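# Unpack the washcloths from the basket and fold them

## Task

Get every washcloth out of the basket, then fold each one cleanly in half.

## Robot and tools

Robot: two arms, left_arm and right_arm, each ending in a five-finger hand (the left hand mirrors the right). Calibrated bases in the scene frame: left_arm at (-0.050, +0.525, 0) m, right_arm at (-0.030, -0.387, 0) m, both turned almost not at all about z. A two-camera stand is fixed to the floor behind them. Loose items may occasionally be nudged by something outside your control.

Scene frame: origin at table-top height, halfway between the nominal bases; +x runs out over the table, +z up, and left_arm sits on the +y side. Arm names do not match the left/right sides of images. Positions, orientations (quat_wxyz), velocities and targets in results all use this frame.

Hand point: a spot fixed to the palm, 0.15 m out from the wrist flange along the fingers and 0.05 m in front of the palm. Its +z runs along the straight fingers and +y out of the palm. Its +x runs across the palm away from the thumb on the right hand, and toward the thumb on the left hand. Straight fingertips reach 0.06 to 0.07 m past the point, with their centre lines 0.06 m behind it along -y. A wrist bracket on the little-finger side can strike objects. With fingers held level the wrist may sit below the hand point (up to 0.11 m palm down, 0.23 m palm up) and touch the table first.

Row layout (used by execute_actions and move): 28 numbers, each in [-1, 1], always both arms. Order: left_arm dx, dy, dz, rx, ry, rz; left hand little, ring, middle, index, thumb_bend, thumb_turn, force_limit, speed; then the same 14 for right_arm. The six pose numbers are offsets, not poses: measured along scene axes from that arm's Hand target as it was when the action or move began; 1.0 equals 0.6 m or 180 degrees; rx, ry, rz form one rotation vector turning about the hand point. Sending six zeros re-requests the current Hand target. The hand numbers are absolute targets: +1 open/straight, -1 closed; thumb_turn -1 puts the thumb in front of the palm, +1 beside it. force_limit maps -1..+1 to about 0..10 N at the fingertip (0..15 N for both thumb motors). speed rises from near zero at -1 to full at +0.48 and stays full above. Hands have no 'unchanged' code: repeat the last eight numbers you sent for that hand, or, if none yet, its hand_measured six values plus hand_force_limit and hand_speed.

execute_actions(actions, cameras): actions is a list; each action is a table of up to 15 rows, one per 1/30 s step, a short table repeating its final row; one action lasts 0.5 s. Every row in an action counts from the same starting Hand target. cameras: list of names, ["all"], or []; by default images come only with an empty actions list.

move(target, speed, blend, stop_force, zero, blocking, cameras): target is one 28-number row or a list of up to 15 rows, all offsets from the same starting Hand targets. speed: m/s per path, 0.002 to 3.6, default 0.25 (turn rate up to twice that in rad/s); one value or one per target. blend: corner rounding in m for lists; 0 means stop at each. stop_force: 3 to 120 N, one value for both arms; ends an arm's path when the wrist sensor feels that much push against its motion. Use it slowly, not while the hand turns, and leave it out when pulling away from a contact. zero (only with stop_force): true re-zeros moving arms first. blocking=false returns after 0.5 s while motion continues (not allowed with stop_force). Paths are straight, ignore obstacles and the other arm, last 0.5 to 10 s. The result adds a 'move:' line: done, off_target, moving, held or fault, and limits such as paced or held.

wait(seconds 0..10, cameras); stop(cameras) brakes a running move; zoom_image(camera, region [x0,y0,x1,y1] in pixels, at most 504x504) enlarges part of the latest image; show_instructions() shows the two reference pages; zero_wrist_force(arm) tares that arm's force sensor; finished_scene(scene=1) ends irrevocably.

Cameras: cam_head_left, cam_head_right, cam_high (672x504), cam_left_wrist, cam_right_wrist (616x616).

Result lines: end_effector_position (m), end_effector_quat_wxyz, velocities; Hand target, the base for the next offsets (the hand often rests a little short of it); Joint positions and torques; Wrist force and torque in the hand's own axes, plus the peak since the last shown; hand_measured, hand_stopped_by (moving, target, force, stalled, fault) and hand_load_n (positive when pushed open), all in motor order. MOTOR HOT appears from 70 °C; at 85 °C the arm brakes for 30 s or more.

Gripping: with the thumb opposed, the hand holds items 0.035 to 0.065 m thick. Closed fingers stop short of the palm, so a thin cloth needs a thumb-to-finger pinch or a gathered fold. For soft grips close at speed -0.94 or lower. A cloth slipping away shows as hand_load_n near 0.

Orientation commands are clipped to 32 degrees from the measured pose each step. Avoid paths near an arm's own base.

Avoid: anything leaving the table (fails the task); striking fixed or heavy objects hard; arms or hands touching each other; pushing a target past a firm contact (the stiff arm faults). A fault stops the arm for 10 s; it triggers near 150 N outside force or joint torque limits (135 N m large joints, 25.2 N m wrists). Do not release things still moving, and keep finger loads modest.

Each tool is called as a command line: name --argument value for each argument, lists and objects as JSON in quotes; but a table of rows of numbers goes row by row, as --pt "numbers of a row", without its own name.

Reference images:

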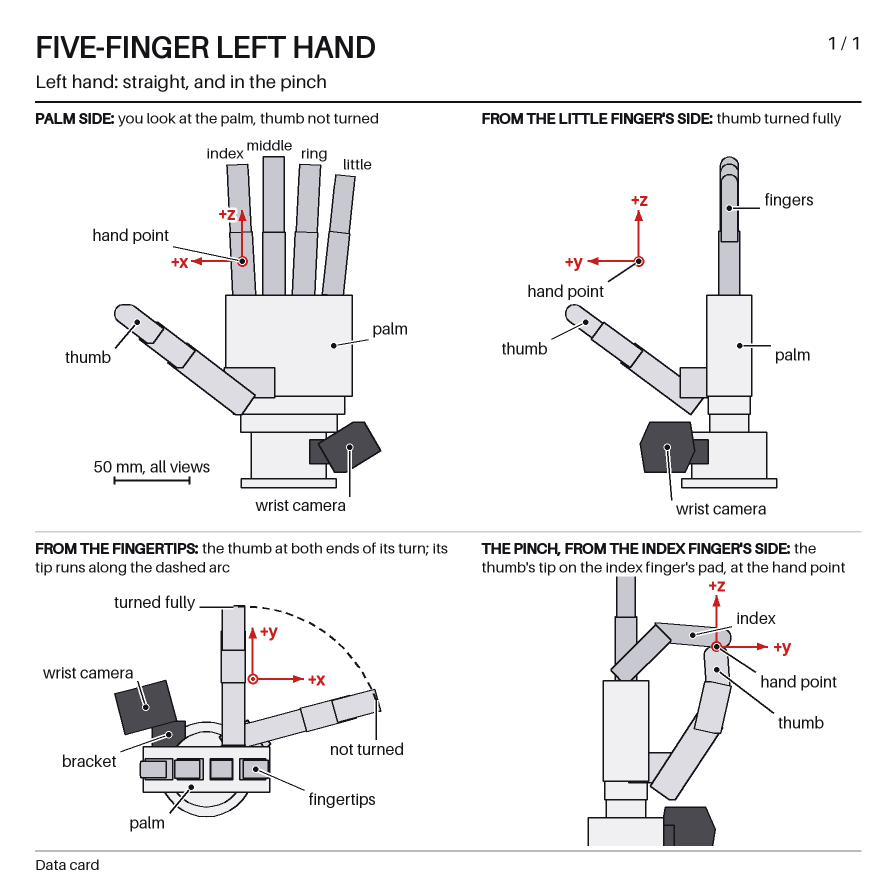

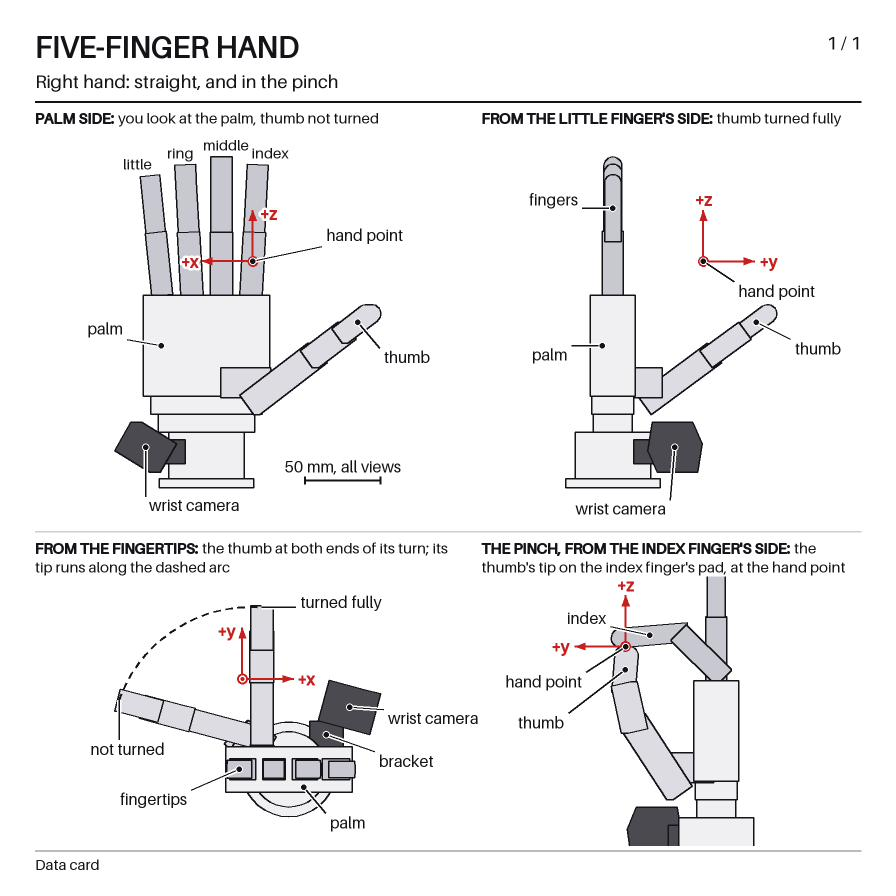

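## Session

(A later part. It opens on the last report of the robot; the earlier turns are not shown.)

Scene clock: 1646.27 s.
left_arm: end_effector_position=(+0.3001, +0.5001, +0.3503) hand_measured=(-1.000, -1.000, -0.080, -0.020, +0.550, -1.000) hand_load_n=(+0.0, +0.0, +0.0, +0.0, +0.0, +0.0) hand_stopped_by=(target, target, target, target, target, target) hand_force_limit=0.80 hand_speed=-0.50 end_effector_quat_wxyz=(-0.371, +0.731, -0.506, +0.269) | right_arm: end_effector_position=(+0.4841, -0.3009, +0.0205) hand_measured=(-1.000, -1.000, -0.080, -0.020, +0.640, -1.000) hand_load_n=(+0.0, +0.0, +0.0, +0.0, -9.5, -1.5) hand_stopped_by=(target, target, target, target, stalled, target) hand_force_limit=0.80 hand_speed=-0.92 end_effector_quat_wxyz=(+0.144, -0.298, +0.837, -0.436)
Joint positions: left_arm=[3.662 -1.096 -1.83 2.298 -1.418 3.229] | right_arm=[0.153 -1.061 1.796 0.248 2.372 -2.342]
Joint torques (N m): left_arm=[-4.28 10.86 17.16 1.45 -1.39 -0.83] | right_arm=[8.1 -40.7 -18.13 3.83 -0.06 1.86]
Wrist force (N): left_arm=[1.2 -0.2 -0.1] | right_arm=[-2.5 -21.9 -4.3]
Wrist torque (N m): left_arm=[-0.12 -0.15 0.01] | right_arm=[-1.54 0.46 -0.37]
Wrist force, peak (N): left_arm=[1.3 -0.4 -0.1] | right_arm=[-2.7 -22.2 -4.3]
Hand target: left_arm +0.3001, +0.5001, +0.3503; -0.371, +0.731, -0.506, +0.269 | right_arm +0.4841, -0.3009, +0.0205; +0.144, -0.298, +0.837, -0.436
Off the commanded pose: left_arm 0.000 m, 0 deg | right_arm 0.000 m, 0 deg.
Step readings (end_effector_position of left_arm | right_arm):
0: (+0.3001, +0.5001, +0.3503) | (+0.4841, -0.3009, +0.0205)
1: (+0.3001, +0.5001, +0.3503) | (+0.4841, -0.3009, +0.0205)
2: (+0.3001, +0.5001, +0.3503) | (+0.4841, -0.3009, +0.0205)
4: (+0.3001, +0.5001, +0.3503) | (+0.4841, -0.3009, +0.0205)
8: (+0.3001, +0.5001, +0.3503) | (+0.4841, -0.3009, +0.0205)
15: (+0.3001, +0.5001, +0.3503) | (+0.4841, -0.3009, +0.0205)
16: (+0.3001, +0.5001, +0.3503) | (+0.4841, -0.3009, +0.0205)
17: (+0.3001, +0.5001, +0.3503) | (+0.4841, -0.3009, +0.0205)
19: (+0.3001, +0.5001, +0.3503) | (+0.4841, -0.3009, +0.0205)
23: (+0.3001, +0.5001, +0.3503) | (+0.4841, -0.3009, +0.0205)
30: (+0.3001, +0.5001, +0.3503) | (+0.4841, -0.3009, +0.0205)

execute_actions --actions '[[[0,0,0,0,0,0,-1,-1,-0.08,-0.02,0.55,-1,0.8,-0.5,0,0,-0.0008,0,0,0,-1,-1,-0.12,-0.07,0.62,-1,0.9,-0.92]],[[0,0,0,0,0,0,-1,-1,-0.08,-0.02,0.55,-1,0.8,-0.5,0,0,-0.0012,0,0,0,-1,-1,-0.16,-0.12,0.57,-1,0.9,-0.92]]]' --cameras '["cam_right_wrist"]'

zoom_image --camera "cam_right_wrist" --region '[260, 200, 460, 380]'

Scene clock: 1651.63 s.
left_arm: end_effector_position=(+0.3001, +0.5001, +0.3503) hand_measured=(-1.000, -1.000, -0.080, -0.020, +0.550, -1.000) hand_load_n=(+0.0, +0.0, +0.0, +0.0, +0.0, +0.0) hand_stopped_by=(target, target, target, target, target, target) hand_force_limit=0.80 hand_speed=-0.50 end_effector_quat_wxyz=(-0.371, +0.731, -0.506, +0.269) | right_arm: end_effector_position=(+0.4840, -0.3009, +0.0193) hand_measured=(-1.000, -1.000, -0.160, -0.120, +0.570, -1.000) hand_load_n=(+0.0, +0.0, +0.0, +0.0, -1.5, -1.5) hand_stopped_by=(target, target, target, target, target, target) hand_force_limit=0.90 hand_speed=-0.92 end_effector_quat_wxyz=(+0.144, -0.298, +0.837, -0.436)
Joint positions: left_arm=[3.662 -1.096 -1.83 2.298 -1.418 3.229] | right_arm=[0.153 -1.058 1.796 0.245 2.372 -2.342]
Joint torques (N m): left_arm=[-4.17 10.28 17.78 1.45 -1.36 -0.79] | right_arm=[4.5 -26.57 -2.4 2.97 -2.07 1.65]
Wrist force (N): left_arm=[1.3 -0.3 -0.1] | right_arm=[-2.9 -19.3 -12.7]
Wrist torque (N m): left_arm=[-0.13 -0.16 0.01] | right_arm=[-1.68 0.62 -0.37]
Wrist force, peak (N): left_arm=[1.4 -0.1 -0.2] | right_arm=[-2.4 -26.4 -14.4]
Hand target: left_arm +0.3001, +0.5001, +0.3503; -0.371, +0.731, -0.506, +0.269 | right_arm +0.4841, -0.3009, +0.0193; +0.144, -0.298, +0.837, -0.436
Off the commanded pose: left_arm 0.000 m, 0 deg | right_arm 0.000 m, 0 deg.
Step readings (end_effector_position of left_arm | right_arm):
0: (+0.3001, +0.5001, +0.3503) | (+0.4841, -0.3009, +0.0205)
1: (+0.3001, +0.5001, +0.3503) | (+0.4841, -0.3009, +0.0205)
2: (+0.3001, +0.5001, +0.3503) | (+0.4840, -0.3009, +0.0204)
4: (+0.3001, +0.5001, +0.3503) | (+0.4840, -0.3009, +0.0201)
8: (+0.3001, +0.5001, +0.3503) | (+0.4841, -0.3009, +0.0200)
15: (+0.3001, +0.5001, +0.3503) | (+0.4841, -0.3009, +0.0200)
16: (+0.3001, +0.5001, +0.3503) | (+0.4841, -0.3009, +0.0200)
17: (+0.3001, +0.5001, +0.3503) | (+0.4841, -0.3009, +0.0199)
19: (+0.3001, +0.5001, +0.3503) | (+0.4841, -0.3009, +0.0194)
23: (+0.3001, +0.5001, +0.3503) | (+0.4841, -0.3009, +0.0193)
30: (+0.3001, +0.5001, +0.3503) | (+0.4841, -0.3009, +0.0193)
Images, in order (width x height): cam_right_wrist 616x616.

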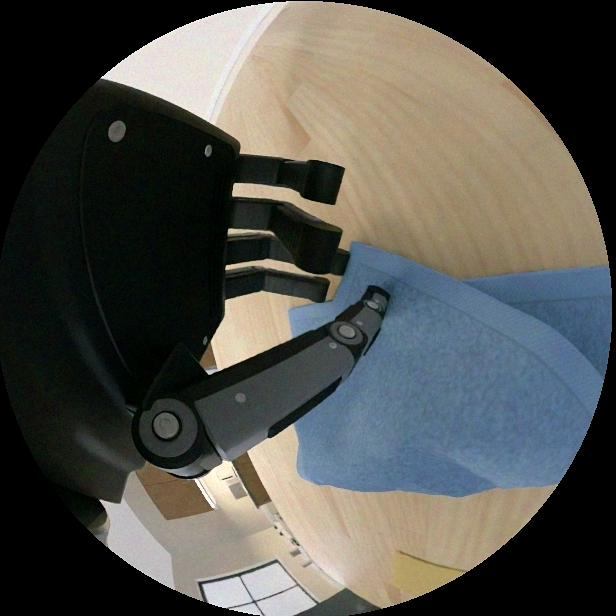

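Scaled by 2.520 from the camera's 616x616 image, which has a finer 880x880 frame.

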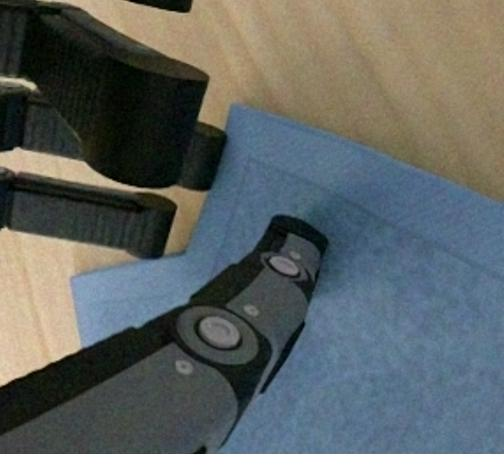

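execute_actions --actions '[[[0,0,0,0,0,0,-1,-1,-0.08,-0.02,0.55,-1,0.8,-0.5,0,0,-0.0006,0,0,0,-1,-1,-0.22,-0.18,0.55,-1,0.9,-0.92]],[[0,0,0,0,0,0,-1,-1,-0.08,-0.02,0.55,-1,0.8,-0.5,0,0,-0.0006,0,0,0,-1,-1,-0.26,-0.23,0.51,-1,0.9,-0.92]]]' --cameras '["cam_right_wrist"]'

zoom_image --camera "cam_right_wrist" --region '[260, 200, 460, 380]'

Scene clock: 1659.00 s.
left_arm: end_effector_position=(+0.3001, +0.5001, +0.3503) hand_measured=(-1.000, -1.000, -0.080, -0.020, +0.550, -1.000) hand_load_n=(+0.0, +0.0, +0.0, +0.0, +0.0, +0.0) hand_stopped_by=(target, target, target, target, target, target) hand_force_limit=0.80 hand_speed=-0.50 end_effector_quat_wxyz=(-0.371, +0.731, -0.506, +0.269) | right_arm: end_effector_position=(+0.4841, -0.3009, +0.0185) hand_measured=(-1.000, -1.000, -0.260, -0.230, +0.510, -1.000) hand_load_n=(+0.0, +0.0, +0.0, +0.0, -1.5, -1.0) hand_stopped_by=(target, target, target, target, target, target) hand_force_limit=0.90 hand_speed=-0.92 end_effector_quat_wxyz=(+0.144, -0.298, +0.837, -0.436)
Joint positions: left_arm=[3.662 -1.096 -1.83 2.298 -1.418 3.229] | right_arm=[0.153 -1.057 1.797 0.244 2.372 -2.342]
Joint torques (N m): left_arm=[-3.99 10.43 17.43 1.27 -1.49 -0.61] | right_arm=[0.99 -26.52 -1.77 2.4 -0.92 -0.11]
Wrist force (N): left_arm=[1.1 -0.3 -0.2] | right_arm=[-2.7 -14.2 -8.9]
Wrist torque (N m): left_arm=[-0.14 -0.14 0.00] | right_arm=[-1.26 0.52 -0.27]
Wrist force, peak (N): left_arm=[1.3 -0.3 -0.1] | right_arm=[-2.5 -20.4 -14.4]
Hand target: left_arm +0.3001, +0.5001, +0.3503; -0.371, +0.731, -0.506, +0.269 | right_arm +0.4841, -0.3009, +0.0186; +0.144, -0.298, +0.837, -0.436
Off the commanded pose: left_arm 0.000 m, 0 deg | right_arm 0.000 m, 0 deg.
Step readings (end_effector_position of left_arm | right_arm):
0: (+0.3001, +0.5001, +0.3503) | (+0.4841, -0.3009, +0.0193)
1: (+0.3001, +0.5001, +0.3503) | (+0.4841, -0.3009, +0.0193)
2: (+0.3001, +0.5001, +0.3503) | (+0.4841, -0.3009, +0.0193)
4: (+0.3001, +0.5001, +0.3503) | (+0.4841, -0.3009, +0.0192)
8: (+0.3001, +0.5001, +0.3503) | (+0.4842, -0.3009, +0.0191)
15: (+0.3001, +0.5001, +0.3503) | (+0.4841, -0.3009, +0.0190)
16: (+0.3001, +0.5001, +0.3503) | (+0.4841, -0.3009, +0.0190)
17: (+0.3001, +0.5001, +0.3503) | (+0.4841, -0.3009, +0.0189)
19: (+0.3001, +0.5001, +0.3503) | (+0.4841, -0.3009, +0.0186)
23: (+0.3001, +0.5001, +0.3503) | (+0.4841, -0.3009, +0.0185)
30: (+0.3001, +0.5001, +0.3503) | (+0.4841, -0.3009, +0.0185)
Images, in order (width x height): cam_right_wrist 616x616.

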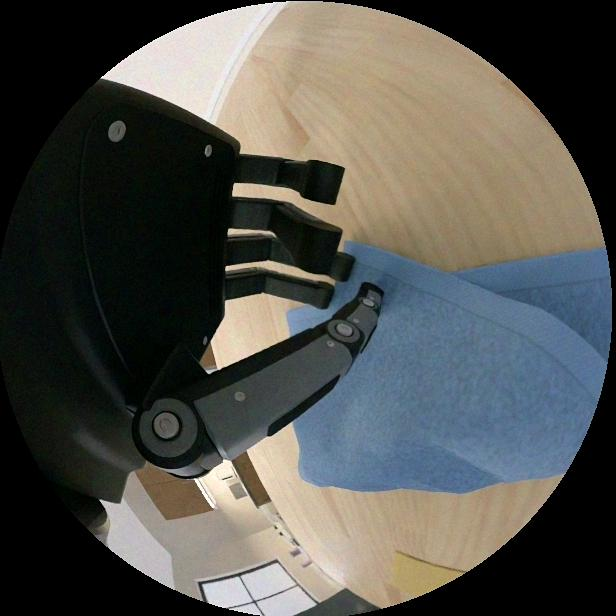

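Scaled by 2.520 from the camera's 616x616 image, which has a finer 880x880 frame.

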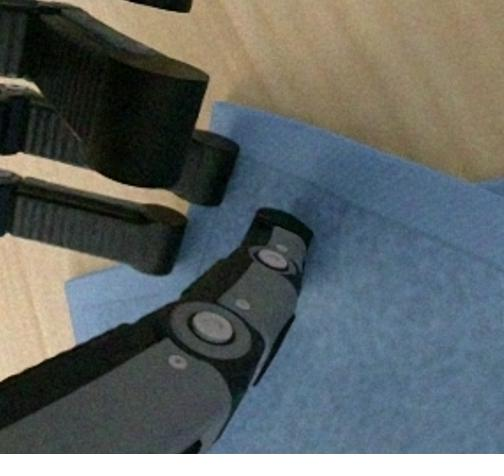

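move --pt "0 0 0 0 0 0 -1 -1 -0.08 -0.02 0.55 -1 0.8 -0.5 0 0 0.03 0 0 0 -1 -1 -0.08 0.3 0.57 -1 0.8 -0.7" --pt "0 0 0 0 0 0 -1 -1 -0.08 -0.02 0.55 -1 0.8 -0.5 0.0072 -0.0092 0.03 0 0 0 -1 -1 -0.08 0.3 0.57 -1 0.8 -0.7" --speed 0.03

move --pt "0 0 0 0 0 0 -1 -1 -0.08 -0.02 0.55 -1 0.8 -0.5 0 0 -0.045 0 0 0 -1 -1 -0.08 0.3 0.57 -1 0.8 -0.7" --speed 0.006 --stop_force 5 --cameras '["cam_right_wrist"]'

zoom_image --camera "cam_right_wrist" --region '[260, 200, 460, 380]'

Scene clock: 1673.57 s.
left_arm: end_effector_position=(+0.3001, +0.5001, +0.3503) hand_measured=(-1.000, -1.000, -0.080, -0.020, +0.550, -1.000) hand_load_n=(+0.0, +0.0, +0.0, +0.0, +0.0, +0.0) hand_stopped_by=(target, target, target, target, target, target) hand_force_limit=0.80 hand_speed=-0.50 end_effector_quat_wxyz=(-0.371, +0.731, -0.506, +0.269) | right_arm: end_effector_position=(+0.4886, -0.3065, +0.0366) hand_measured=(-1.000, -1.000, -0.080, +0.300, +0.570, -1.000) hand_load_n=(+0.5, +0.0, +0.0, +0.0, -0.5, +0.0) hand_stopped_by=(target, target, target, target, target, target) hand_force_limit=0.80 hand_speed=-0.70 end_effector_quat_wxyz=(+0.144, -0.298, +0.837, -0.436) end_effector_velocity=(-0.001, +0.002, +0.000) end_effector_angular_velocity=(+0.001, -0.001, -0.002)
Joint positions: left_arm=[3.662 -1.096 -1.83 2.298 -1.418 3.229] | right_arm=[0.138 -1.086 1.781 0.275 2.363 -2.36]
Joint velocities: left_arm=[within noise] | right_arm=[0.004 0.001 0 0.002 0.003 0.007]
Joint torques (N m): left_arm=[-2.79 10.8 17.35 1.14 -1.37 -0.64] | right_arm=[12.6 -24.18 -15.77 2.69 2.36 2.03]
Wrist force (N): left_arm=[1.1 -0.2 -0.2] | right_arm=[-3.2 -2.2 1.0]
Wrist torque (N m): left_arm=[-0.12 -0.14 0.00] | right_arm=[-0.37 0.48 -0.03]
Wrist force, peak (N): left_arm=[1.3 -0.4 -0.2] | right_arm=[-2.9 -14.5 -8.9]
Hand target: left_arm +0.3001, +0.5001, +0.3503; -0.371, +0.731, -0.506, +0.269 | right_arm +0.4884, -0.3065, +0.0366; +0.144, -0.298, +0.837, -0.436
Off the commanded pose: left_arm 0.000 m, 0 deg | right_arm 0.000 m, 0 deg.
move: done

Scene clock: 1677.40 s.
left_arm: end_effector_position=(+0.3001, +0.5001, +0.3503) hand_measured=(-1.000, -1.000, -0.080, -0.020, +0.550, -1.000) hand_load_n=(+0.0, +0.0, +0.0, +0.0, +0.5, +0.0) hand_stopped_by=(target, target, target, target, target, target) hand_force_limit=0.80 hand_speed=-0.50 end_effector_quat_wxyz=(-0.371, +0.731, -0.506, +0.269) | right_arm: end_effector_position=(+0.4884, -0.3065, +0.0209) hand_measured=(-1.000, -1.000, -0.080, +0.300, +0.570, -1.000) hand_load_n=(+0.0, +0.0, +0.0, +0.0, -1.5, -0.5) hand_stopped_by=(target, target, target, target, target, target) hand_force_limit=0.80 hand_speed=-0.70 end_effector_quat_wxyz=(+0.144, -0.298, +0.837, -0.436)
Joint positions: left_arm=[3.662 -1.096 -1.83 2.298 -1.418 3.229] | right_arm=[0.138 -1.062 1.792 0.24 2.364 -2.359]
Joint torques (N m): left_arm=[-4.01 10.64 17.08 1.16 -1.31 -0.57] | right_arm=[12.93 -49.53 -25.06 3.94 1.96 2.11]
Wrist force (N): left_arm=[1.0 -0.3 -0.2] | right_arm=[-3.0 -6.6 -1.2]
Wrist torque (N m): left_arm=[-0.13 -0.13 0.00] | right_arm=[-0.69 0.49 -0.15]
Wrist force, peak (N): left_arm=[1.3 -0.3 -0.3] | right_arm=[-3.0 -8.0 -2.1]
Hand target: left_arm +0.3001, +0.5001, +0.3503; -0.371, +0.731, -0.506, +0.269 | right_arm +0.4884, -0.3065, +0.0209; +0.144, -0.298, +0.837, -0.436 (not the last commanded pose)
Off the commanded pose: left_arm 0.000 m, 0 deg | right_arm 0.011 m, 0 deg.
move: contact (right_arm)
Images, in order (width x height): cam_right_wrist 616x616.

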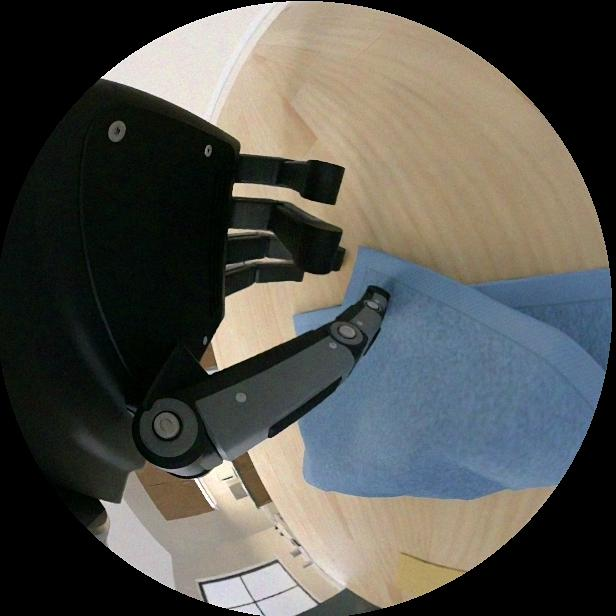

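Scaled by 2.520 from the camera's 616x616 image, which has a finer 880x880 frame.

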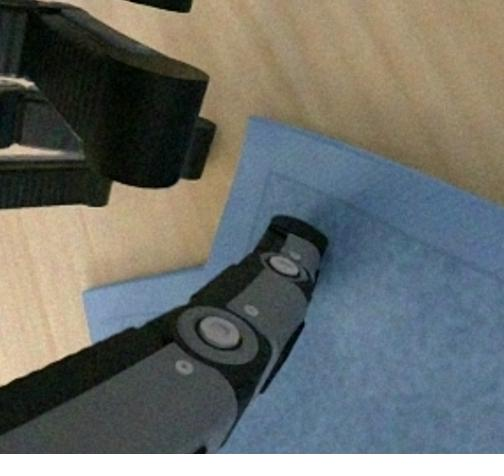

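execute_actions --actions '[[[0,0,0,0,0,0,-1,-1,-0.08,-0.02,0.55,-1,0.8,-0.5,0,0,-0.0015,0,0,0,-1,-1,-0.1,0.3,0.6,-1,0.9,-0.92]],[[0,0,0,0,0,0,-1,-1,-0.08,-0.02,0.55,-1,0.8,-0.5,0,0,-0.001,0,0,0,-1,-1,-0.1,0.3,0.6,-1,0.9,-0.92]]]'

Scene clock: 1682.63 s.
left_arm: end_effector_position=(+0.3001, +0.5001, +0.3503) hand_measured=(-1.000, -1.000, -0.080, -0.020, +0.550, -1.000) hand_load_n=(+0.0, +0.0, +0.0, +0.0, +0.0, +0.0) hand_stopped_by=(target, target, target, target, target, target) hand_force_limit=0.80 hand_speed=-0.50 end_effector_quat_wxyz=(-0.371, +0.731, -0.506, +0.269) | right_arm: end_effector_position=(+0.4884, -0.3065, +0.0194) hand_measured=(-1.000, -1.000, -0.100, +0.300, +0.594, -1.000) hand_load_n=(+0.0, +0.0, -0.5, +0.0, -8.0, -2.0) hand_stopped_by=(target, target, target, target, target, target) hand_force_limit=0.90 hand_speed=-0.92 end_effector_quat_wxyz=(+0.144, -0.298, +0.837, -0.436)
Joint positions: left_arm=[3.662 -1.096 -1.83 2.298 -1.418 3.229] | right_arm=[0.138 -1.059 1.793 0.236 2.364 -2.359]
Joint torques (N m): left_arm=[-3.32 9.81 17.69 1.28 -1.48 -0.64] | right_arm=[10.58 -28.7 -0.67 2.42 0.12 1.1]
Wrist force (N): left_arm=[1.2 -0.1 -0.3] | right_arm=[-1.8 -23.9 -8.0]
Wrist torque (N m): left_arm=[-0.10 -0.16 0.00] | right_arm=[-1.60 0.54 -0.43]
Wrist force, peak (N): left_arm=[1.4 -0.3 -0.2] | right_arm=[-1.8 -24.5 -8.4]
Hand target: left_arm +0.3001, +0.5001, +0.3503; -0.371, +0.731, -0.506, +0.269 | right_arm +0.4884, -0.3065, +0.0194; +0.144, -0.298, +0.837, -0.436
Off the commanded pose: left_arm 0.000 m, 0 deg | right_arm 0.000 m, 0 deg.
Step readings (end_effector_position of left_arm | right_arm):
0: (+0.3001, +0.5001, +0.3503) | (+0.4884, -0.3065, +0.0209)
1: (+0.3001, +0.5001, +0.3503) | (+0.4884, -0.3065, +0.0209)
2: (+0.3001, +0.5001, +0.3503) | (+0.4884, -0.3065, +0.0209)
4: (+0.3001, +0.5001, +0.3503) | (+0.4886, -0.3064, +0.0204)
8: (+0.3001, +0.5001, +0.3503) | (+0.4885, -0.3064, +0.0202)
15: (+0.3001, +0.5001, +0.3503) | (+0.4884, -0.3065, +0.0201)
16: (+0.3001, +0.5001, +0.3503) | (+0.4884, -0.3065, +0.0201)
17: (+0.3001, +0.5001, +0.3503) | (+0.4884, -0.3065, +0.0199)
19: (+0.3001, +0.5001, +0.3503) | (+0.4884, -0.3065, +0.0195)
23: (+0.3001, +0.5001, +0.3503) | (+0.4884, -0.3065, +0.0194)
30: (+0.3001, +0.5001, +0.3503) | (+0.4884, -0.3065, +0.0194)

execute_actions --actions '[[[0,0,0,0,0,0,-1,-1,-0.08,-0.02,0.55,-1,0.8,-0.5,0,0,0,0,0,0,-1,-1,-0.2,0.3,0.59,-1,0.9,-0.92]],[[0,0,0,0,0,0,-1,-1,-0.08,-0.02,0.55,-1,0.8,-0.5,0,0,-0.0006,0,0,0,-1,-1,-0.28,0.3,0.58,-1,0.9,-0.92]]]' --cameras '["cam_right_wrist"]'

zoom_image --camera "cam_right_wrist" --region '[260, 200, 460, 380]'

Scene clock: 1688.17 s.
left_arm: end_effector_position=(+0.3001, +0.5001, +0.3503) hand_measured=(-1.000, -1.000, -0.080, -0.020, +0.550, -1.000) hand_load_n=(+0.0, +0.0, +0.0, +0.0, +0.0, +0.0) hand_stopped_by=(target, target, target, target, target, target) hand_force_limit=0.80 hand_speed=-0.50 end_effector_quat_wxyz=(-0.371, +0.731, -0.506, +0.269) | right_arm: end_effector_position=(+0.4884, -0.3065, +0.0191) hand_measured=(-1.000, -1.000, -0.280, +0.300, +0.576, -1.000) hand_load_n=(+0.5, +0.0, +0.0, +0.0, -6.5, -2.0) hand_stopped_by=(target, target, target, target, target, target) hand_force_limit=0.90 hand_speed=-0.92 end_effector_quat_wxyz=(+0.144, -0.298, +0.837, -0.436)
Joint positions: left_arm=[3.662 -1.096 -1.83 2.298 -1.418 3.229] | right_arm=[0.138 -1.059 1.794 0.235 2.364 -2.359]
Joint torques (N m): left_arm=[-3.16 9.96 17.19 1.24 -1.41 -0.57] | right_arm=[8.37 -14.57 1.54 -1.32 -2.44 -2.03]
Wrist force (N): left_arm=[1.2 -0.2 -0.1] | right_arm=[-2.5 -21.6 -9.2]
Wrist torque (N m): left_arm=[-0.12 -0.15 0.00] | right_arm=[-1.66 0.55 -0.40]
Wrist force, peak (N): left_arm=[1.3 -0.2 -0.3] | right_arm=[-1.9 -24.5 -8.5]
Hand target: left_arm +0.3001, +0.5001, +0.3503; -0.371, +0.731, -0.506, +0.269 | right_arm +0.4884, -0.3065, +0.0191; +0.144, -0.298, +0.837, -0.436
Off the commanded pose: left_arm 0.000 m, 0 deg | right_arm 0.000 m, 0 deg.
Step readings (end_effector_position of left_arm | right_arm):
0: (+0.3001, +0.5001, +0.3503) | (+0.4884, -0.3065, +0.0194)
1: (+0.3001, +0.5001, +0.3503) | (+0.4884, -0.3065, +0.0194)
2: (+0.3001, +0.5001, +0.3503) | (+0.4884, -0.3065, +0.0194)
4: (+0.3001, +0.5001, +0.3503) | (+0.4884, -0.3065, +0.0194)
8: (+0.3001, +0.5001, +0.3503) | (+0.4884, -0.3065, +0.0194)
15: (+0.3001, +0.5001, +0.3503) | (+0.4884, -0.3065, +0.0194)
16: (+0.3001, +0.5001, +0.3503) | (+0.4884, -0.3065, +0.0194)
17: (+0.3001, +0.5001, +0.3503) | (+0.4884, -0.3065, +0.0194)
19: (+0.3001, +0.5001, +0.3503) | (+0.4885, -0.3064, +0.0193)
23: (+0.3001, +0.5001, +0.3503) | (+0.4885, -0.3064, +0.0192)
30: (+0.3001, +0.5001, +0.3503) | (+0.4884, -0.3065, +0.0191)
Images, in order (width x height): cam_right_wrist 616x616.

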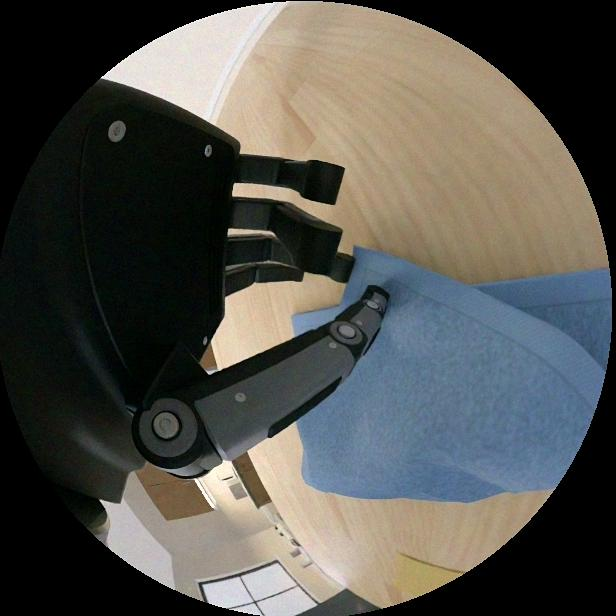

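Scaled by 2.520 from the camera's 616x616 image, which has a finer 880x880 frame.

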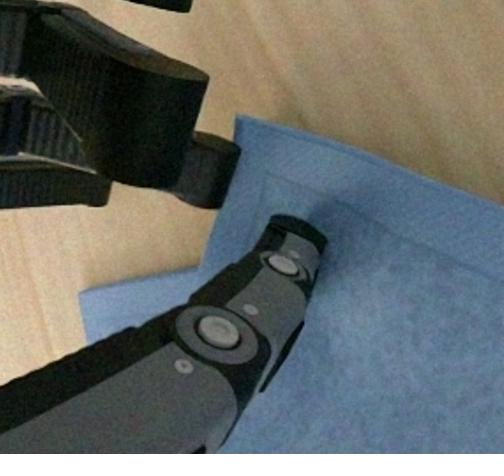

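execute_actions --actions '[[[0,0,0,0,0,0,-1,-1,-0.08,-0.02,0.55,-1,0.8,-0.5,0,0,-0.0006,0,0,0,-1,-1,-0.34,0.1,0.56,-1,0.9,-0.92]],[[0,0,0,0,0,0,-1,-1,-0.08,-0.02,0.55,-1,0.8,-0.5,0,0,-0.0006,0,0,0,-1,-1,-0.4,0.0,0.53,-1,0.9,-0.92]]]' --cameras '["cam_right_wrist"]'

zoom_image --camera "cam_right_wrist" --region '[260, 200, 460, 380]'

Scene clock: 1695.77 s.
left_arm: end_effector_position=(+0.3001, +0.5001, +0.3503) hand_measured=(-1.000, -1.000, -0.080, -0.020, +0.550, -1.000) hand_load_n=(+0.0, +0.0, +0.0, +0.0, +0.5, +0.0) hand_stopped_by=(target, target, target, target, target, target) hand_force_limit=0.80 hand_speed=-0.50 end_effector_quat_wxyz=(-0.371, +0.731, -0.506, +0.269) | right_arm: end_effector_position=(+0.4884, -0.3065, +0.0183) hand_measured=(-1.000, -1.000, -0.400, +0.000, +0.530, -1.000) hand_load_n=(+0.0, +0.0, +0.0, +0.0, -1.5, -2.0) hand_stopped_by=(target, target, target, target, target, target) hand_force_limit=0.90 hand_speed=-0.92 end_effector_quat_wxyz=(+0.144, -0.298, +0.837, -0.436)
Joint positions: left_arm=[3.662 -1.096 -1.83 2.298 -1.418 3.229] | right_arm=[0.138 -1.057 1.794 0.234 2.364 -2.359]
Joint torques (N m): left_arm=[-3.2 9.9 18.47 1.26 -1.3 -0.55] | right_arm=[5.19 -19.86 -5.3 2.79 -0.78 -1.99]
Wrist force (N): left_arm=[1.1 -0.2 0.0] | right_arm=[-2.3 -18.6 -12.3]
Wrist torque (N m): left_arm=[-0.14 -0.13 0.00] | right_arm=[-1.65 0.57 -0.35]
Wrist force, peak (N): left_arm=[1.4 -0.3 -0.2] | right_arm=[-2.3 -27.7 -12.5]
Hand target: left_arm +0.3001, +0.5001, +0.3503; -0.371, +0.731, -0.506, +0.269 | right_arm +0.4884, -0.3065, +0.0184; +0.144, -0.298, +0.837, -0.436
Off the commanded pose: left_arm 0.000 m, 0 deg | right_arm 0.000 m, 0 deg.
Step readings (end_effector_position of left_arm | right_arm):
0: (+0.3001, +0.5001, +0.3503) | (+0.4884, -0.3065, +0.0191)
1: (+0.3001, +0.5001, +0.3503) | (+0.4884, -0.3065, +0.0191)
2: (+0.3001, +0.5001, +0.3503) | (+0.4884, -0.3065, +0.0190)
4: (+0.3001, +0.5001, +0.3503) | (+0.4884, -0.3065, +0.0187)
8: (+0.3001, +0.5001, +0.3503) | (+0.4884, -0.3065, +0.0187)
15: (+0.3001, +0.5001, +0.3503) | (+0.4884, -0.3065, +0.0187)
16: (+0.3001, +0.5001, +0.3503) | (+0.4884, -0.3065, +0.0187)
17: (+0.3001, +0.5001, +0.3503) | (+0.4884, -0.3065, +0.0186)
19: (+0.3001, +0.5001, +0.3503) | (+0.4884, -0.3065, +0.0185)
23: (+0.3001, +0.5001, +0.3503) | (+0.4884, -0.3065, +0.0184)
30: (+0.3001, +0.5001, +0.3503) | (+0.4884, -0.3065, +0.0183)
Images, in order (width x height): cam_right_wrist 616x616.

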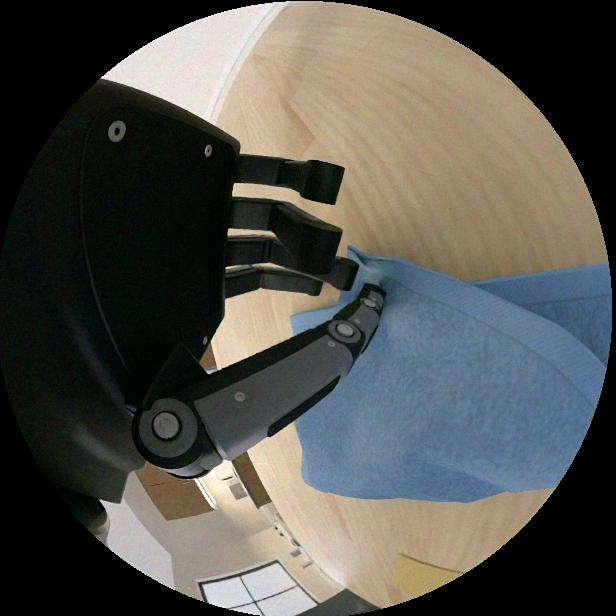

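Scaled by 2.520 from the camera's 616x616 image, which has a finer 880x880 frame.

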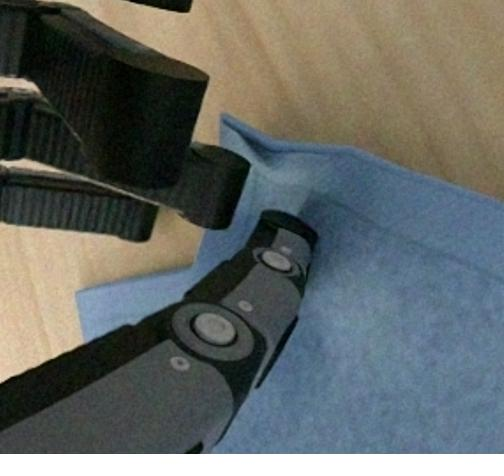

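execute_actions --actions '[[[0,0,0,0,0,0,-1,-1,-0.08,-0.02,0.55,-1,0.8,-0.5,0,0,0,0,0,0,-1,-1,-0.44,-0.1,0.48,-1,0.9,-0.92]],[[0,0,0,0,0,0,-1,-1,-0.08,-0.02,0.55,-1,0.8,-0.5,0,0,0,0,0,0,-1,-1,-0.48,-0.2,0.42,-1,0.9,-0.92]],[[0,0,0,0,0,0,-1,-1,-0.08,-0.02,0.55,-1,0.8,-0.5,0,0,0,0,0,0,-1,-1,-0.5,-0.28,0.36,-1,0.9,-0.92]]]' --cameras '["cam_right_wrist"]'

zoom_image --camera "cam_right_wrist" --region '[260, 200, 460, 380]'

Scene clock: 1701.97 s.
left_arm: end_effector_position=(+0.3001, +0.5001, +0.3503) hand_measured=(-1.000, -1.000, -0.080, -0.020, +0.550, -1.000) hand_load_n=(+0.0, +0.0, +0.0, +0.0, +0.0, +0.0) hand_stopped_by=(target, target, target, target, target, target) hand_force_limit=0.80 hand_speed=-0.50 end_effector_quat_wxyz=(-0.371, +0.731, -0.506, +0.269) | right_arm: end_effector_position=(+0.4884, -0.3065, +0.0184) hand_measured=(-1.000, -1.000, -0.484, -0.280, +0.412, -1.000) hand_load_n=(+0.0, +0.5, +11.0, +0.0, +13.5, +1.5) hand_stopped_by=(target, target, force, target, force, target) hand_force_limit=0.90 hand_speed=-0.92 end_effector_quat_wxyz=(+0.144, -0.298, +0.837, -0.436)
Joint positions: left_arm=[3.662 -1.096 -1.83 2.298 -1.418 3.229] | right_arm=[0.138 -1.057 1.794 0.234 2.364 -2.359]
Joint torques (N m): left_arm=[-3 10.64 17.4 1.39 -1.11 -0.65] | right_arm=[3.66 -35.72 -20.76 2.73 1.25 -1.92]
Wrist force (N): left_arm=[1.1 -0.3 0.0] | right_arm=[-3.1 -6.0 -1.8]
Wrist torque (N m): left_arm=[-0.14 -0.14 0.00] | right_arm=[-0.68 0.52 -0.16]
Wrist force, peak (N): left_arm=[1.4 -0.3 -0.3] | right_arm=[-2.4 -19.0 -12.7]
Hand target: left_arm +0.3001, +0.5001, +0.3503; -0.371, +0.731, -0.506, +0.269 | right_arm +0.4884, -0.3065, +0.0184; +0.144, -0.298, +0.837, -0.436
Off the commanded pose: left_arm 0.000 m, 0 deg | right_arm 0.000 m, 0 deg.
Step readings (end_effector_position of left_arm | right_arm):
0: (+0.3001, +0.5001, +0.3503) | (+0.4884, -0.3065, +0.0184)
1: (+0.3001, +0.5001, +0.3503) | (+0.4884, -0.3065, +0.0184)
2: (+0.3001, +0.5001, +0.3503) | (+0.4884, -0.3065, +0.0184)
4: (+0.3001, +0.5001, +0.3503) | (+0.4884, -0.3065, +0.0184)
8: (+0.3001, +0.5001, +0.3503) | (+0.4884, -0.3065, +0.0184)
15: (+0.3001, +0.5001, +0.3503) | (+0.4884, -0.3065, +0.0184)
16: (+0.3001, +0.5001, +0.3503) | (+0.4884, -0.3065, +0.0184)
17: (+0.3001, +0.5001, +0.3503) | (+0.4884, -0.3065, +0.0184)
19: (+0.3001, +0.5001, +0.3503) | (+0.4884, -0.3065, +0.0184)
23: (+0.3001, +0.5001, +0.3503) | (+0.4884, -0.3065, +0.0184)
30: (+0.3001, +0.5001, +0.3503) | (+0.4884, -0.3065, +0.0184)
31: (+0.3001, +0.5001, +0.3503) | (+0.4884, -0.3065, +0.0184)
32: (+0.3001, +0.5001, +0.3503) | (+0.4884, -0.3065, +0.0184)
34: (+0.3001, +0.5001, +0.3503) | (+0.4884, -0.3065, +0.0184)
38: (+0.3001, +0.5001, +0.3503) | (+0.4884, -0.3065, +0.0184)
45: (+0.3001, +0.5001, +0.3503) | (+0.4884, -0.3065, +0.0184)
Images, in order (width x height): cam_right_wrist 616x616.

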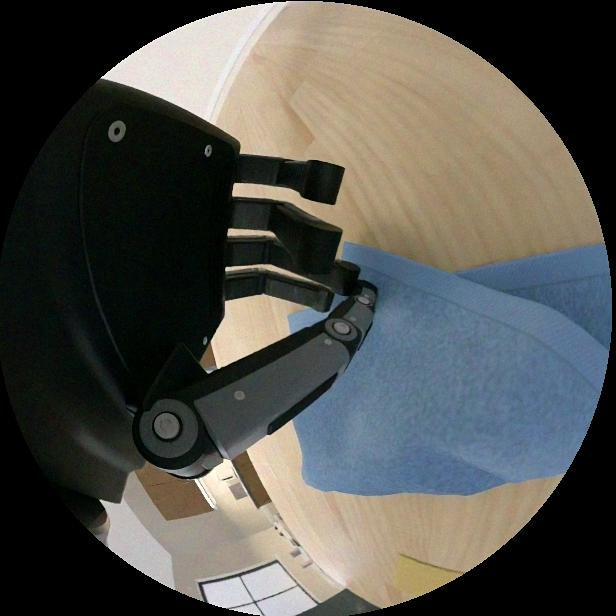

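Scaled by 2.520 from the camera's 616x616 image, which has a finer 880x880 frame.

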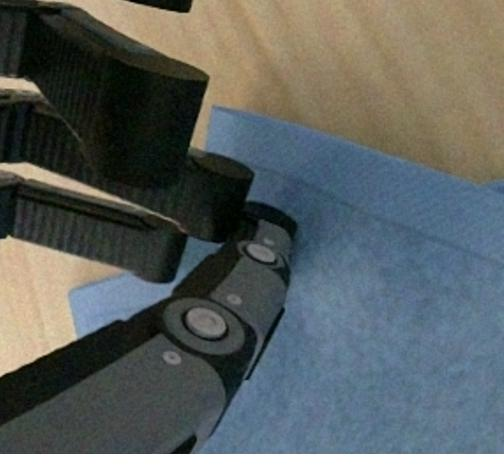

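move --pt "0 0 0 0 0 0 -1 -1 -0.08 -0.02 0.55 -1 0.8 -0.5 0 0 0.05 0 0 0 -1 -1 -0.5 -0.28 0.36 -1 0.9 -0.92" --speed 0.04 --cameras '["cam_right_wrist"]'

Scene clock: 1705.83 s.
left_arm: end_effector_position=(+0.3001, +0.5001, +0.3503) hand_measured=(-1.000, -1.000, -0.080, -0.020, +0.550, -1.000) hand_load_n=(+0.0, +0.0, +0.0, +0.5, +0.5, +0.0) hand_stopped_by=(target, target, target, target, target, target) hand_force_limit=0.80 hand_speed=-0.50 end_effector_quat_wxyz=(-0.371, +0.731, -0.506, +0.269) | right_arm: end_effector_position=(+0.4885, -0.3064, +0.0486) hand_measured=(-1.000, -1.000, -0.484, -0.280, +0.412, -1.000) hand_load_n=(+0.0, +0.0, +11.0, +0.0, +13.5, +1.5) hand_stopped_by=(target, target, force, target, force, target) hand_force_limit=0.90 hand_speed=-0.92 end_effector_quat_wxyz=(+0.144, -0.298, +0.837, -0.436) end_effector_velocity=(+0.001, +0.000, -0.002) end_effector_angular_velocity=(+0.001, -0.001, +0.000)
Joint positions: left_arm=[3.662 -1.096 -1.83 2.298 -1.418 3.229] | right_arm=[0.138 -1.104 1.771 0.303 2.364 -2.359]
Joint velocities: left_arm=[within noise] | right_arm=[0 0.004 0 -0.005 -0.001 0]
Joint torques (N m): left_arm=[-2.33 10.99 17.13 1.25 -1.21 -0.37] | right_arm=[-2.18 -23.74 -3.97 -1.09 0.74 -0.16]
Wrist force (N): left_arm=[1.4 -0.3 -0.2] | right_arm=[-3.0 -2.1 1.1]
Wrist torque (N m): left_arm=[-0.13 -0.18 0.02] | right_arm=[-0.33 0.44 -0.08]
Wrist force, peak (N): left_arm=[1.4 -0.3 -0.1] | right_arm=[-3.2 -6.6 -2.2]
Hand target: left_arm +0.3001, +0.5001, +0.3503; -0.371, +0.731, -0.506, +0.269 | right_arm +0.4884, -0.3065, +0.0484; +0.144, -0.298, +0.837, -0.436
Off the commanded pose: left_arm 0.000 m, 0 deg | right_arm 0.000 m, 0 deg.
move: done
Images, in order (width x height): cam_right_wrist 616x616.

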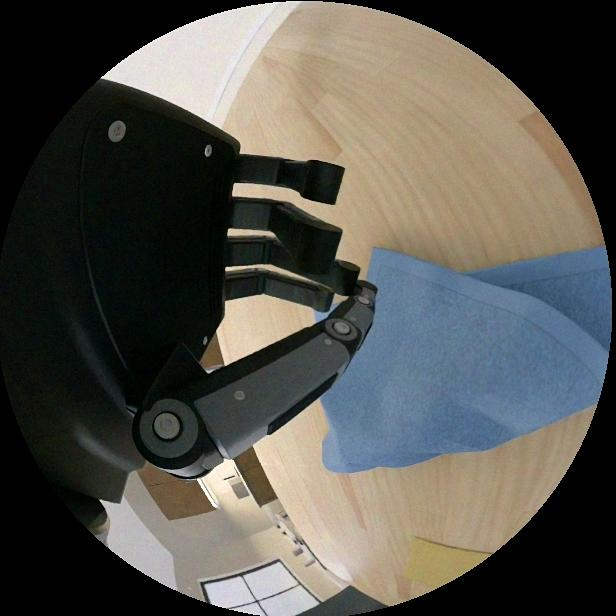

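move --pt "0 0 0 0 0 0 -1 -1 -0.08 -0.02 0.55 -1 0.8 -0.5 0 0 0 0 0 0 -1 -1 -0.06 0.1 0.48 -1 0.8 -0.6" --speed 0.03

move --pt "0 0 0 0 0 0 -1 -1 -0.08 -0.02 0.55 -1 0.8 -0.5 0 0 -0.06 0 0 0 -1 -1 -0.06 0.1 0.48 -1 0.8 -0.6" --speed 0.006 --stop_force 6 --cameras '["cam_right_wrist"]'

zoom_image --camera "cam_right_wrist" --region '[260, 200, 460, 380]'

Scene clock: 1721.67 s.
left_arm: end_effector_position=(+0.3001, +0.5001, +0.3503) hand_measured=(-1.000, -1.000, -0.080, -0.020, +0.550, -1.000) hand_load_n=(+0.0, +0.0, +0.0, +0.0, +0.0, +0.0) hand_stopped_by=(target, target, target, target, target, target) hand_force_limit=0.80 hand_speed=-0.50 end_effector_quat_wxyz=(-0.371, +0.731, -0.506, +0.269) | right_arm: end_effector_position=(+0.4884, -0.3065, +0.0484) hand_measured=(-1.000, -1.000, -0.060, +0.100, +0.480, -1.000) hand_load_n=(+0.5, +0.0, +0.0, +0.0, +0.0, +0.0) hand_stopped_by=(target, target, target, target, target, target) hand_force_limit=0.80 hand_speed=-0.60 end_effector_quat_wxyz=(+0.144, -0.298, +0.837, -0.436)
Joint positions: left_arm=[3.662 -1.096 -1.83 2.298 -1.418 3.229] | right_arm=[0.138 -1.104 1.772 0.303 2.364 -2.359]
Joint torques (N m): left_arm=[-1.49 9.86 16.96 1.36 -1.35 -0.47] | right_arm=[-2.67 -24.82 -5.32 -1.21 0.81 1.53]
Wrist force (N): left_arm=[1.3 -0.2 -0.1] | right_arm=[-3.0 -2.0 1.1]
Wrist torque (N m): left_arm=[-0.12 -0.17 0.02] | right_arm=[-0.32 0.44 -0.08]
Wrist force, peak (N): left_arm=[1.3 -0.4 -0.2] | right_arm=[-3.3 -2.2 1.2]
Hand target: left_arm +0.3001, +0.5001, +0.3503; -0.371, +0.731, -0.506, +0.269 | right_arm +0.4884, -0.3065, +0.0484; +0.144, -0.298, +0.837, -0.436
Off the commanded pose: left_arm 0.000 m, 0 deg | right_arm 0.000 m, 0 deg.
move: done

Scene clock: 1727.60 s.
left_arm: end_effector_position=(+0.3001, +0.5001, +0.3503) hand_measured=(-1.000, -1.000, -0.080, -0.020, +0.550, -1.000) hand_load_n=(+0.0, +0.0, +0.0, +0.0, +0.0, +0.0) hand_stopped_by=(target, target, target, target, target, target) hand_force_limit=0.80 hand_speed=-0.50 end_effector_quat_wxyz=(-0.371, +0.731, -0.506, +0.269) | right_arm: end_effector_position=(+0.4884, -0.3065, +0.0204) hand_measured=(-1.000, -1.000, -0.060, +0.100, +0.480, -1.000) hand_load_n=(+0.0, +0.0, -1.5, +0.0, +0.0, +0.0) hand_stopped_by=(target, target, target, target, target, target) hand_force_limit=0.80 hand_speed=-0.60 end_effector_quat_wxyz=(+0.144, -0.298, +0.837, -0.436)
Joint positions: left_arm=[3.662 -1.096 -1.83 2.298 -1.418 3.229] | right_arm=[0.138 -1.061 1.793 0.239 2.364 -2.359]
Joint torques (N m): left_arm=[-2.1 10.72 17.81 1.27 -1.37 -0.37] | right_arm=[-4.57 -48.17 -23.66 3.89 1.09 1.67]
Wrist force (N): left_arm=[1.4 -0.1 -0.3] | right_arm=[-2.9 -8.8 -1.6]
Wrist torque (N m): left_arm=[-0.10 -0.18 0.01] | right_arm=[-0.56 0.52 -0.23]
Wrist force, peak (N): left_arm=[1.4 -0.4 -0.1] | right_arm=[-2.6 -13.7 -3.0]
Hand target: left_arm +0.3001, +0.5001, +0.3503; -0.371, +0.731, -0.506, +0.269 | right_arm +0.4884, -0.3065, +0.0204; +0.144, -0.298, +0.837, -0.436 (not the last commanded pose)
Off the commanded pose: left_arm 0.000 m, 0 deg | right_arm 0.008 m, 0 deg.
move: contact (right_arm)
Images, in order (width x height): cam_right_wrist 616x616.

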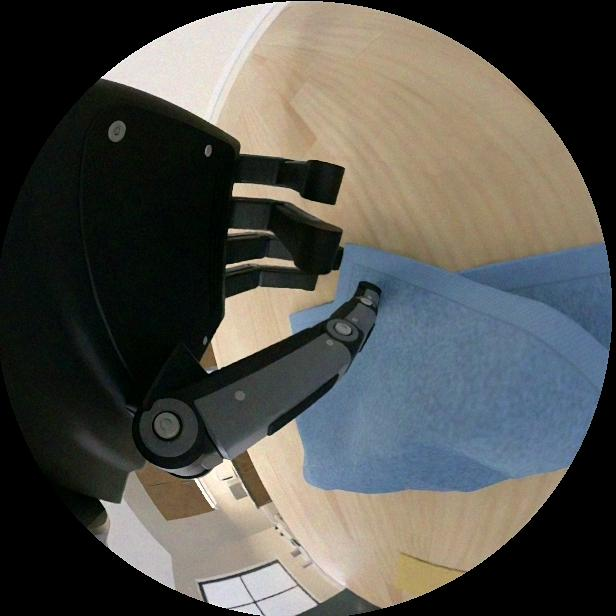

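Scaled by 2.520 from the camera's 616x616 image, which has a finer 880x880 frame.

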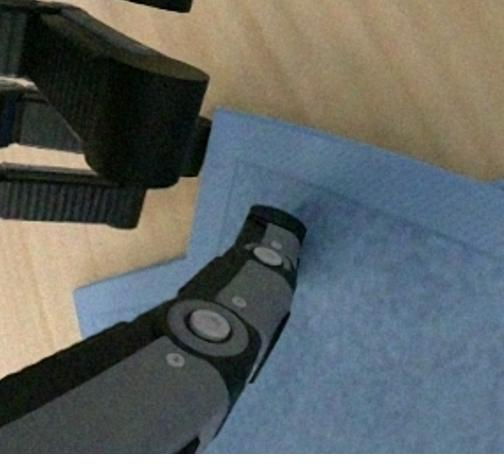

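execute_actions --actions '[[[0,0,0,0,0,0,-1,-1,-0.08,-0.02,0.55,-1,0.8,-0.5,0,0,-0.0008,0,0,0,-1,-1,-0.06,0.1,0.56,-1,0.9,-0.92]],[[0,0,0,0,0,0,-1,-1,-0.08,-0.02,0.55,-1,0.8,-0.5,0,0,0,0,0,0,-1,-1,-0.06,0.1,0.6,-1,0.9,-0.92]]]'

Scene clock: 1732.63 s.
left_arm: end_effector_position=(+0.3001, +0.5001, +0.3503) hand_measured=(-1.000, -1.000, -0.080, -0.020, +0.550, -1.000) hand_load_n=(+0.0, +0.5, +0.0, +0.0, +0.0, +0.0) hand_stopped_by=(target, target, target, target, target, target) hand_force_limit=0.80 hand_speed=-0.50 end_effector_quat_wxyz=(-0.371, +0.731, -0.506, +0.269) | right_arm: end_effector_position=(+0.4884, -0.3065, +0.0200) hand_measured=(-1.000, -1.000, -0.060, +0.100, +0.596, -1.000) hand_load_n=(+0.0, +0.0, -3.0, +0.0, -8.0, -1.0) hand_stopped_by=(target, target, target, target, target, target) hand_force_limit=0.90 hand_speed=-0.92 end_effector_quat_wxyz=(+0.144, -0.298, +0.837, -0.436)
Joint positions: left_arm=[3.662 -1.096 -1.83 2.298 -1.418 3.229] | right_arm=[0.138 -1.06 1.793 0.237 2.364 -2.359]
Joint torques (N m): left_arm=[-1.94 10.34 17.64 1.28 -1.29 -0.33] | right_arm=[-4.98 -11.38 3.38 0.28 -1.85 1.76]
Wrist force (N): left_arm=[1.1 -0.3 -0.4] | right_arm=[-2.2 -29.2 -8.6]
Wrist torque (N m): left_arm=[-0.13 -0.14 0.00] | right_arm=[-1.29 0.61 -0.57]
Wrist force, peak (N): left_arm=[1.4 -0.3 -0.3] | right_arm=[-2.1 -29.7 -8.6]
Hand target: left_arm +0.3001, +0.5001, +0.3503; -0.371, +0.731, -0.506, +0.269 | right_arm +0.4884, -0.3065, +0.0200; +0.144, -0.298, +0.837, -0.436
Off the commanded pose: left_arm 0.000 m, 0 deg | right_arm 0.000 m, 0 deg.
Step readings (end_effector_position of left_arm | right_arm):
0: (+0.3001, +0.5001, +0.3503) | (+0.4884, -0.3065, +0.0204)
1: (+0.3001, +0.5001, +0.3503) | (+0.4884, -0.3065, +0.0204)
2: (+0.3001, +0.5001, +0.3503) | (+0.4884, -0.3065, +0.0204)
4: (+0.3001, +0.5001, +0.3503) | (+0.4885, -0.3064, +0.0203)
8: (+0.3001, +0.5001, +0.3503) | (+0.4885, -0.3064, +0.0202)
15: (+0.3001, +0.5001, +0.3503) | (+0.4884, -0.3065, +0.0200)
16: (+0.3001, +0.5001, +0.3503) | (+0.4884, -0.3065, +0.0200)
17: (+0.3001, +0.5001, +0.3503) | (+0.4884, -0.3065, +0.0200)
19: (+0.3001, +0.5001, +0.3503) | (+0.4884, -0.3065, +0.0200)
23: (+0.3001, +0.5001, +0.3503) | (+0.4884, -0.3065, +0.0200)
30: (+0.3001, +0.5001, +0.3503) | (+0.4884, -0.3065, +0.0200)

execute_actions --actions '[[[0,0,0,0,0,0,-1,-1,-0.08,-0.02,0.55,-1,0.8,-0.5,0,0,0,0,0,0,-1,-1,-0.14,0.05,0.59,-1,0.9,-0.92]],[[0,0,0,0,0,0,-1,-1,-0.08,-0.02,0.55,-1,0.8,-0.5,0,0,-0.0006,0,0,0,-1,-1,-0.22,-0.05,0.58,-1,0.9,-0.92]]]' --cameras '["cam_right_wrist"]'

zoom_image --camera "cam_right_wrist" --region '[260, 200, 460, 380]'

Scene clock: 1738.23 s.
left_arm: end_effector_position=(+0.3001, +0.5001, +0.3503) hand_measured=(-1.000, -1.000, -0.080, -0.020, +0.550, -1.000) hand_load_n=(+0.0, +0.0, +0.0, +0.0, +0.0, +0.0) hand_stopped_by=(target, target, target, target, target, target) hand_force_limit=0.80 hand_speed=-0.50 end_effector_quat_wxyz=(-0.371, +0.731, -0.506, +0.269) | right_arm: end_effector_position=(+0.4884, -0.3065, +0.0196) hand_measured=(-1.000, -1.000, -0.220, -0.050, +0.576, -1.000) hand_load_n=(+0.0, +0.0, +0.5, +0.0, -6.0, -1.5) hand_stopped_by=(target, target, target, target, target, target) hand_force_limit=0.90 hand_speed=-0.92 end_effector_quat_wxyz=(+0.144, -0.298, +0.837, -0.436)
Joint positions: left_arm=[3.662 -1.096 -1.83 2.298 -1.418 3.229] | right_arm=[0.138 -1.059 1.793 0.237 2.364 -2.359]
Joint torques (N m): left_arm=[-1.75 9.71 17.45 1.16 -1.2 -0.29] | right_arm=[-4.09 -24.31 -1.07 -1.16 1.35 1.78]
Wrist force (N): left_arm=[1.1 -0.3 -0.2] | right_arm=[-3.0 -17.5 -5.6]
Wrist torque (N m): left_arm=[-0.14 -0.14 0.01] | right_arm=[-1.35 0.56 -0.33]
Wrist force, peak (N): left_arm=[1.3 -0.3 -0.2] | right_arm=[-2.3 -29.5 -8.8]
Hand target: left_arm +0.3001, +0.5001, +0.3503; -0.371, +0.731, -0.506, +0.269 | right_arm +0.4884, -0.3065, +0.0196; +0.144, -0.298, +0.837, -0.436
Off the commanded pose: left_arm 0.000 m, 0 deg | right_arm 0.000 m, 0 deg.
Step readings (end_effector_position of left_arm | right_arm):
0: (+0.3001, +0.5001, +0.3503) | (+0.4884, -0.3065, +0.0200)
1: (+0.3001, +0.5001, +0.3503) | (+0.4884, -0.3065, +0.0200)
2: (+0.3001, +0.5001, +0.3503) | (+0.4884, -0.3065, +0.0200)
4: (+0.3001, +0.5001, +0.3503) | (+0.4884, -0.3065, +0.0200)
8: (+0.3001, +0.5001, +0.3503) | (+0.4884, -0.3064, +0.0199)
15: (+0.3001, +0.5001, +0.3503) | (+0.4884, -0.3064, +0.0199)
16: (+0.3001, +0.5001, +0.3503) | (+0.4884, -0.3064, +0.0199)
17: (+0.3001, +0.5001, +0.3503) | (+0.4884, -0.3064, +0.0199)
19: (+0.3001, +0.5001, +0.3503) | (+0.4884, -0.3064, +0.0197)
23: (+0.3001, +0.5001, +0.3503) | (+0.4884, -0.3064, +0.0196)
30: (+0.3001, +0.5001, +0.3503) | (+0.4884, -0.3065, +0.0196)
Images, in order (width x height): cam_right_wrist 616x616.

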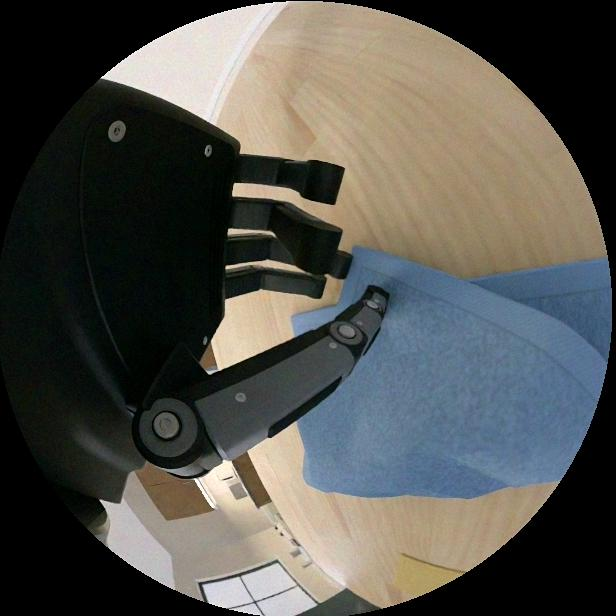

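Scaled by 2.520 from the camera's 616x616 image, which has a finer 880x880 frame.

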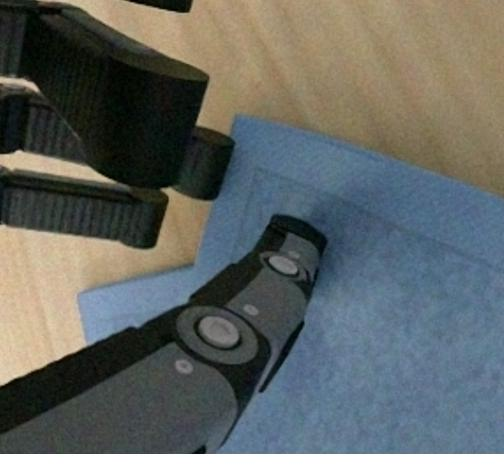

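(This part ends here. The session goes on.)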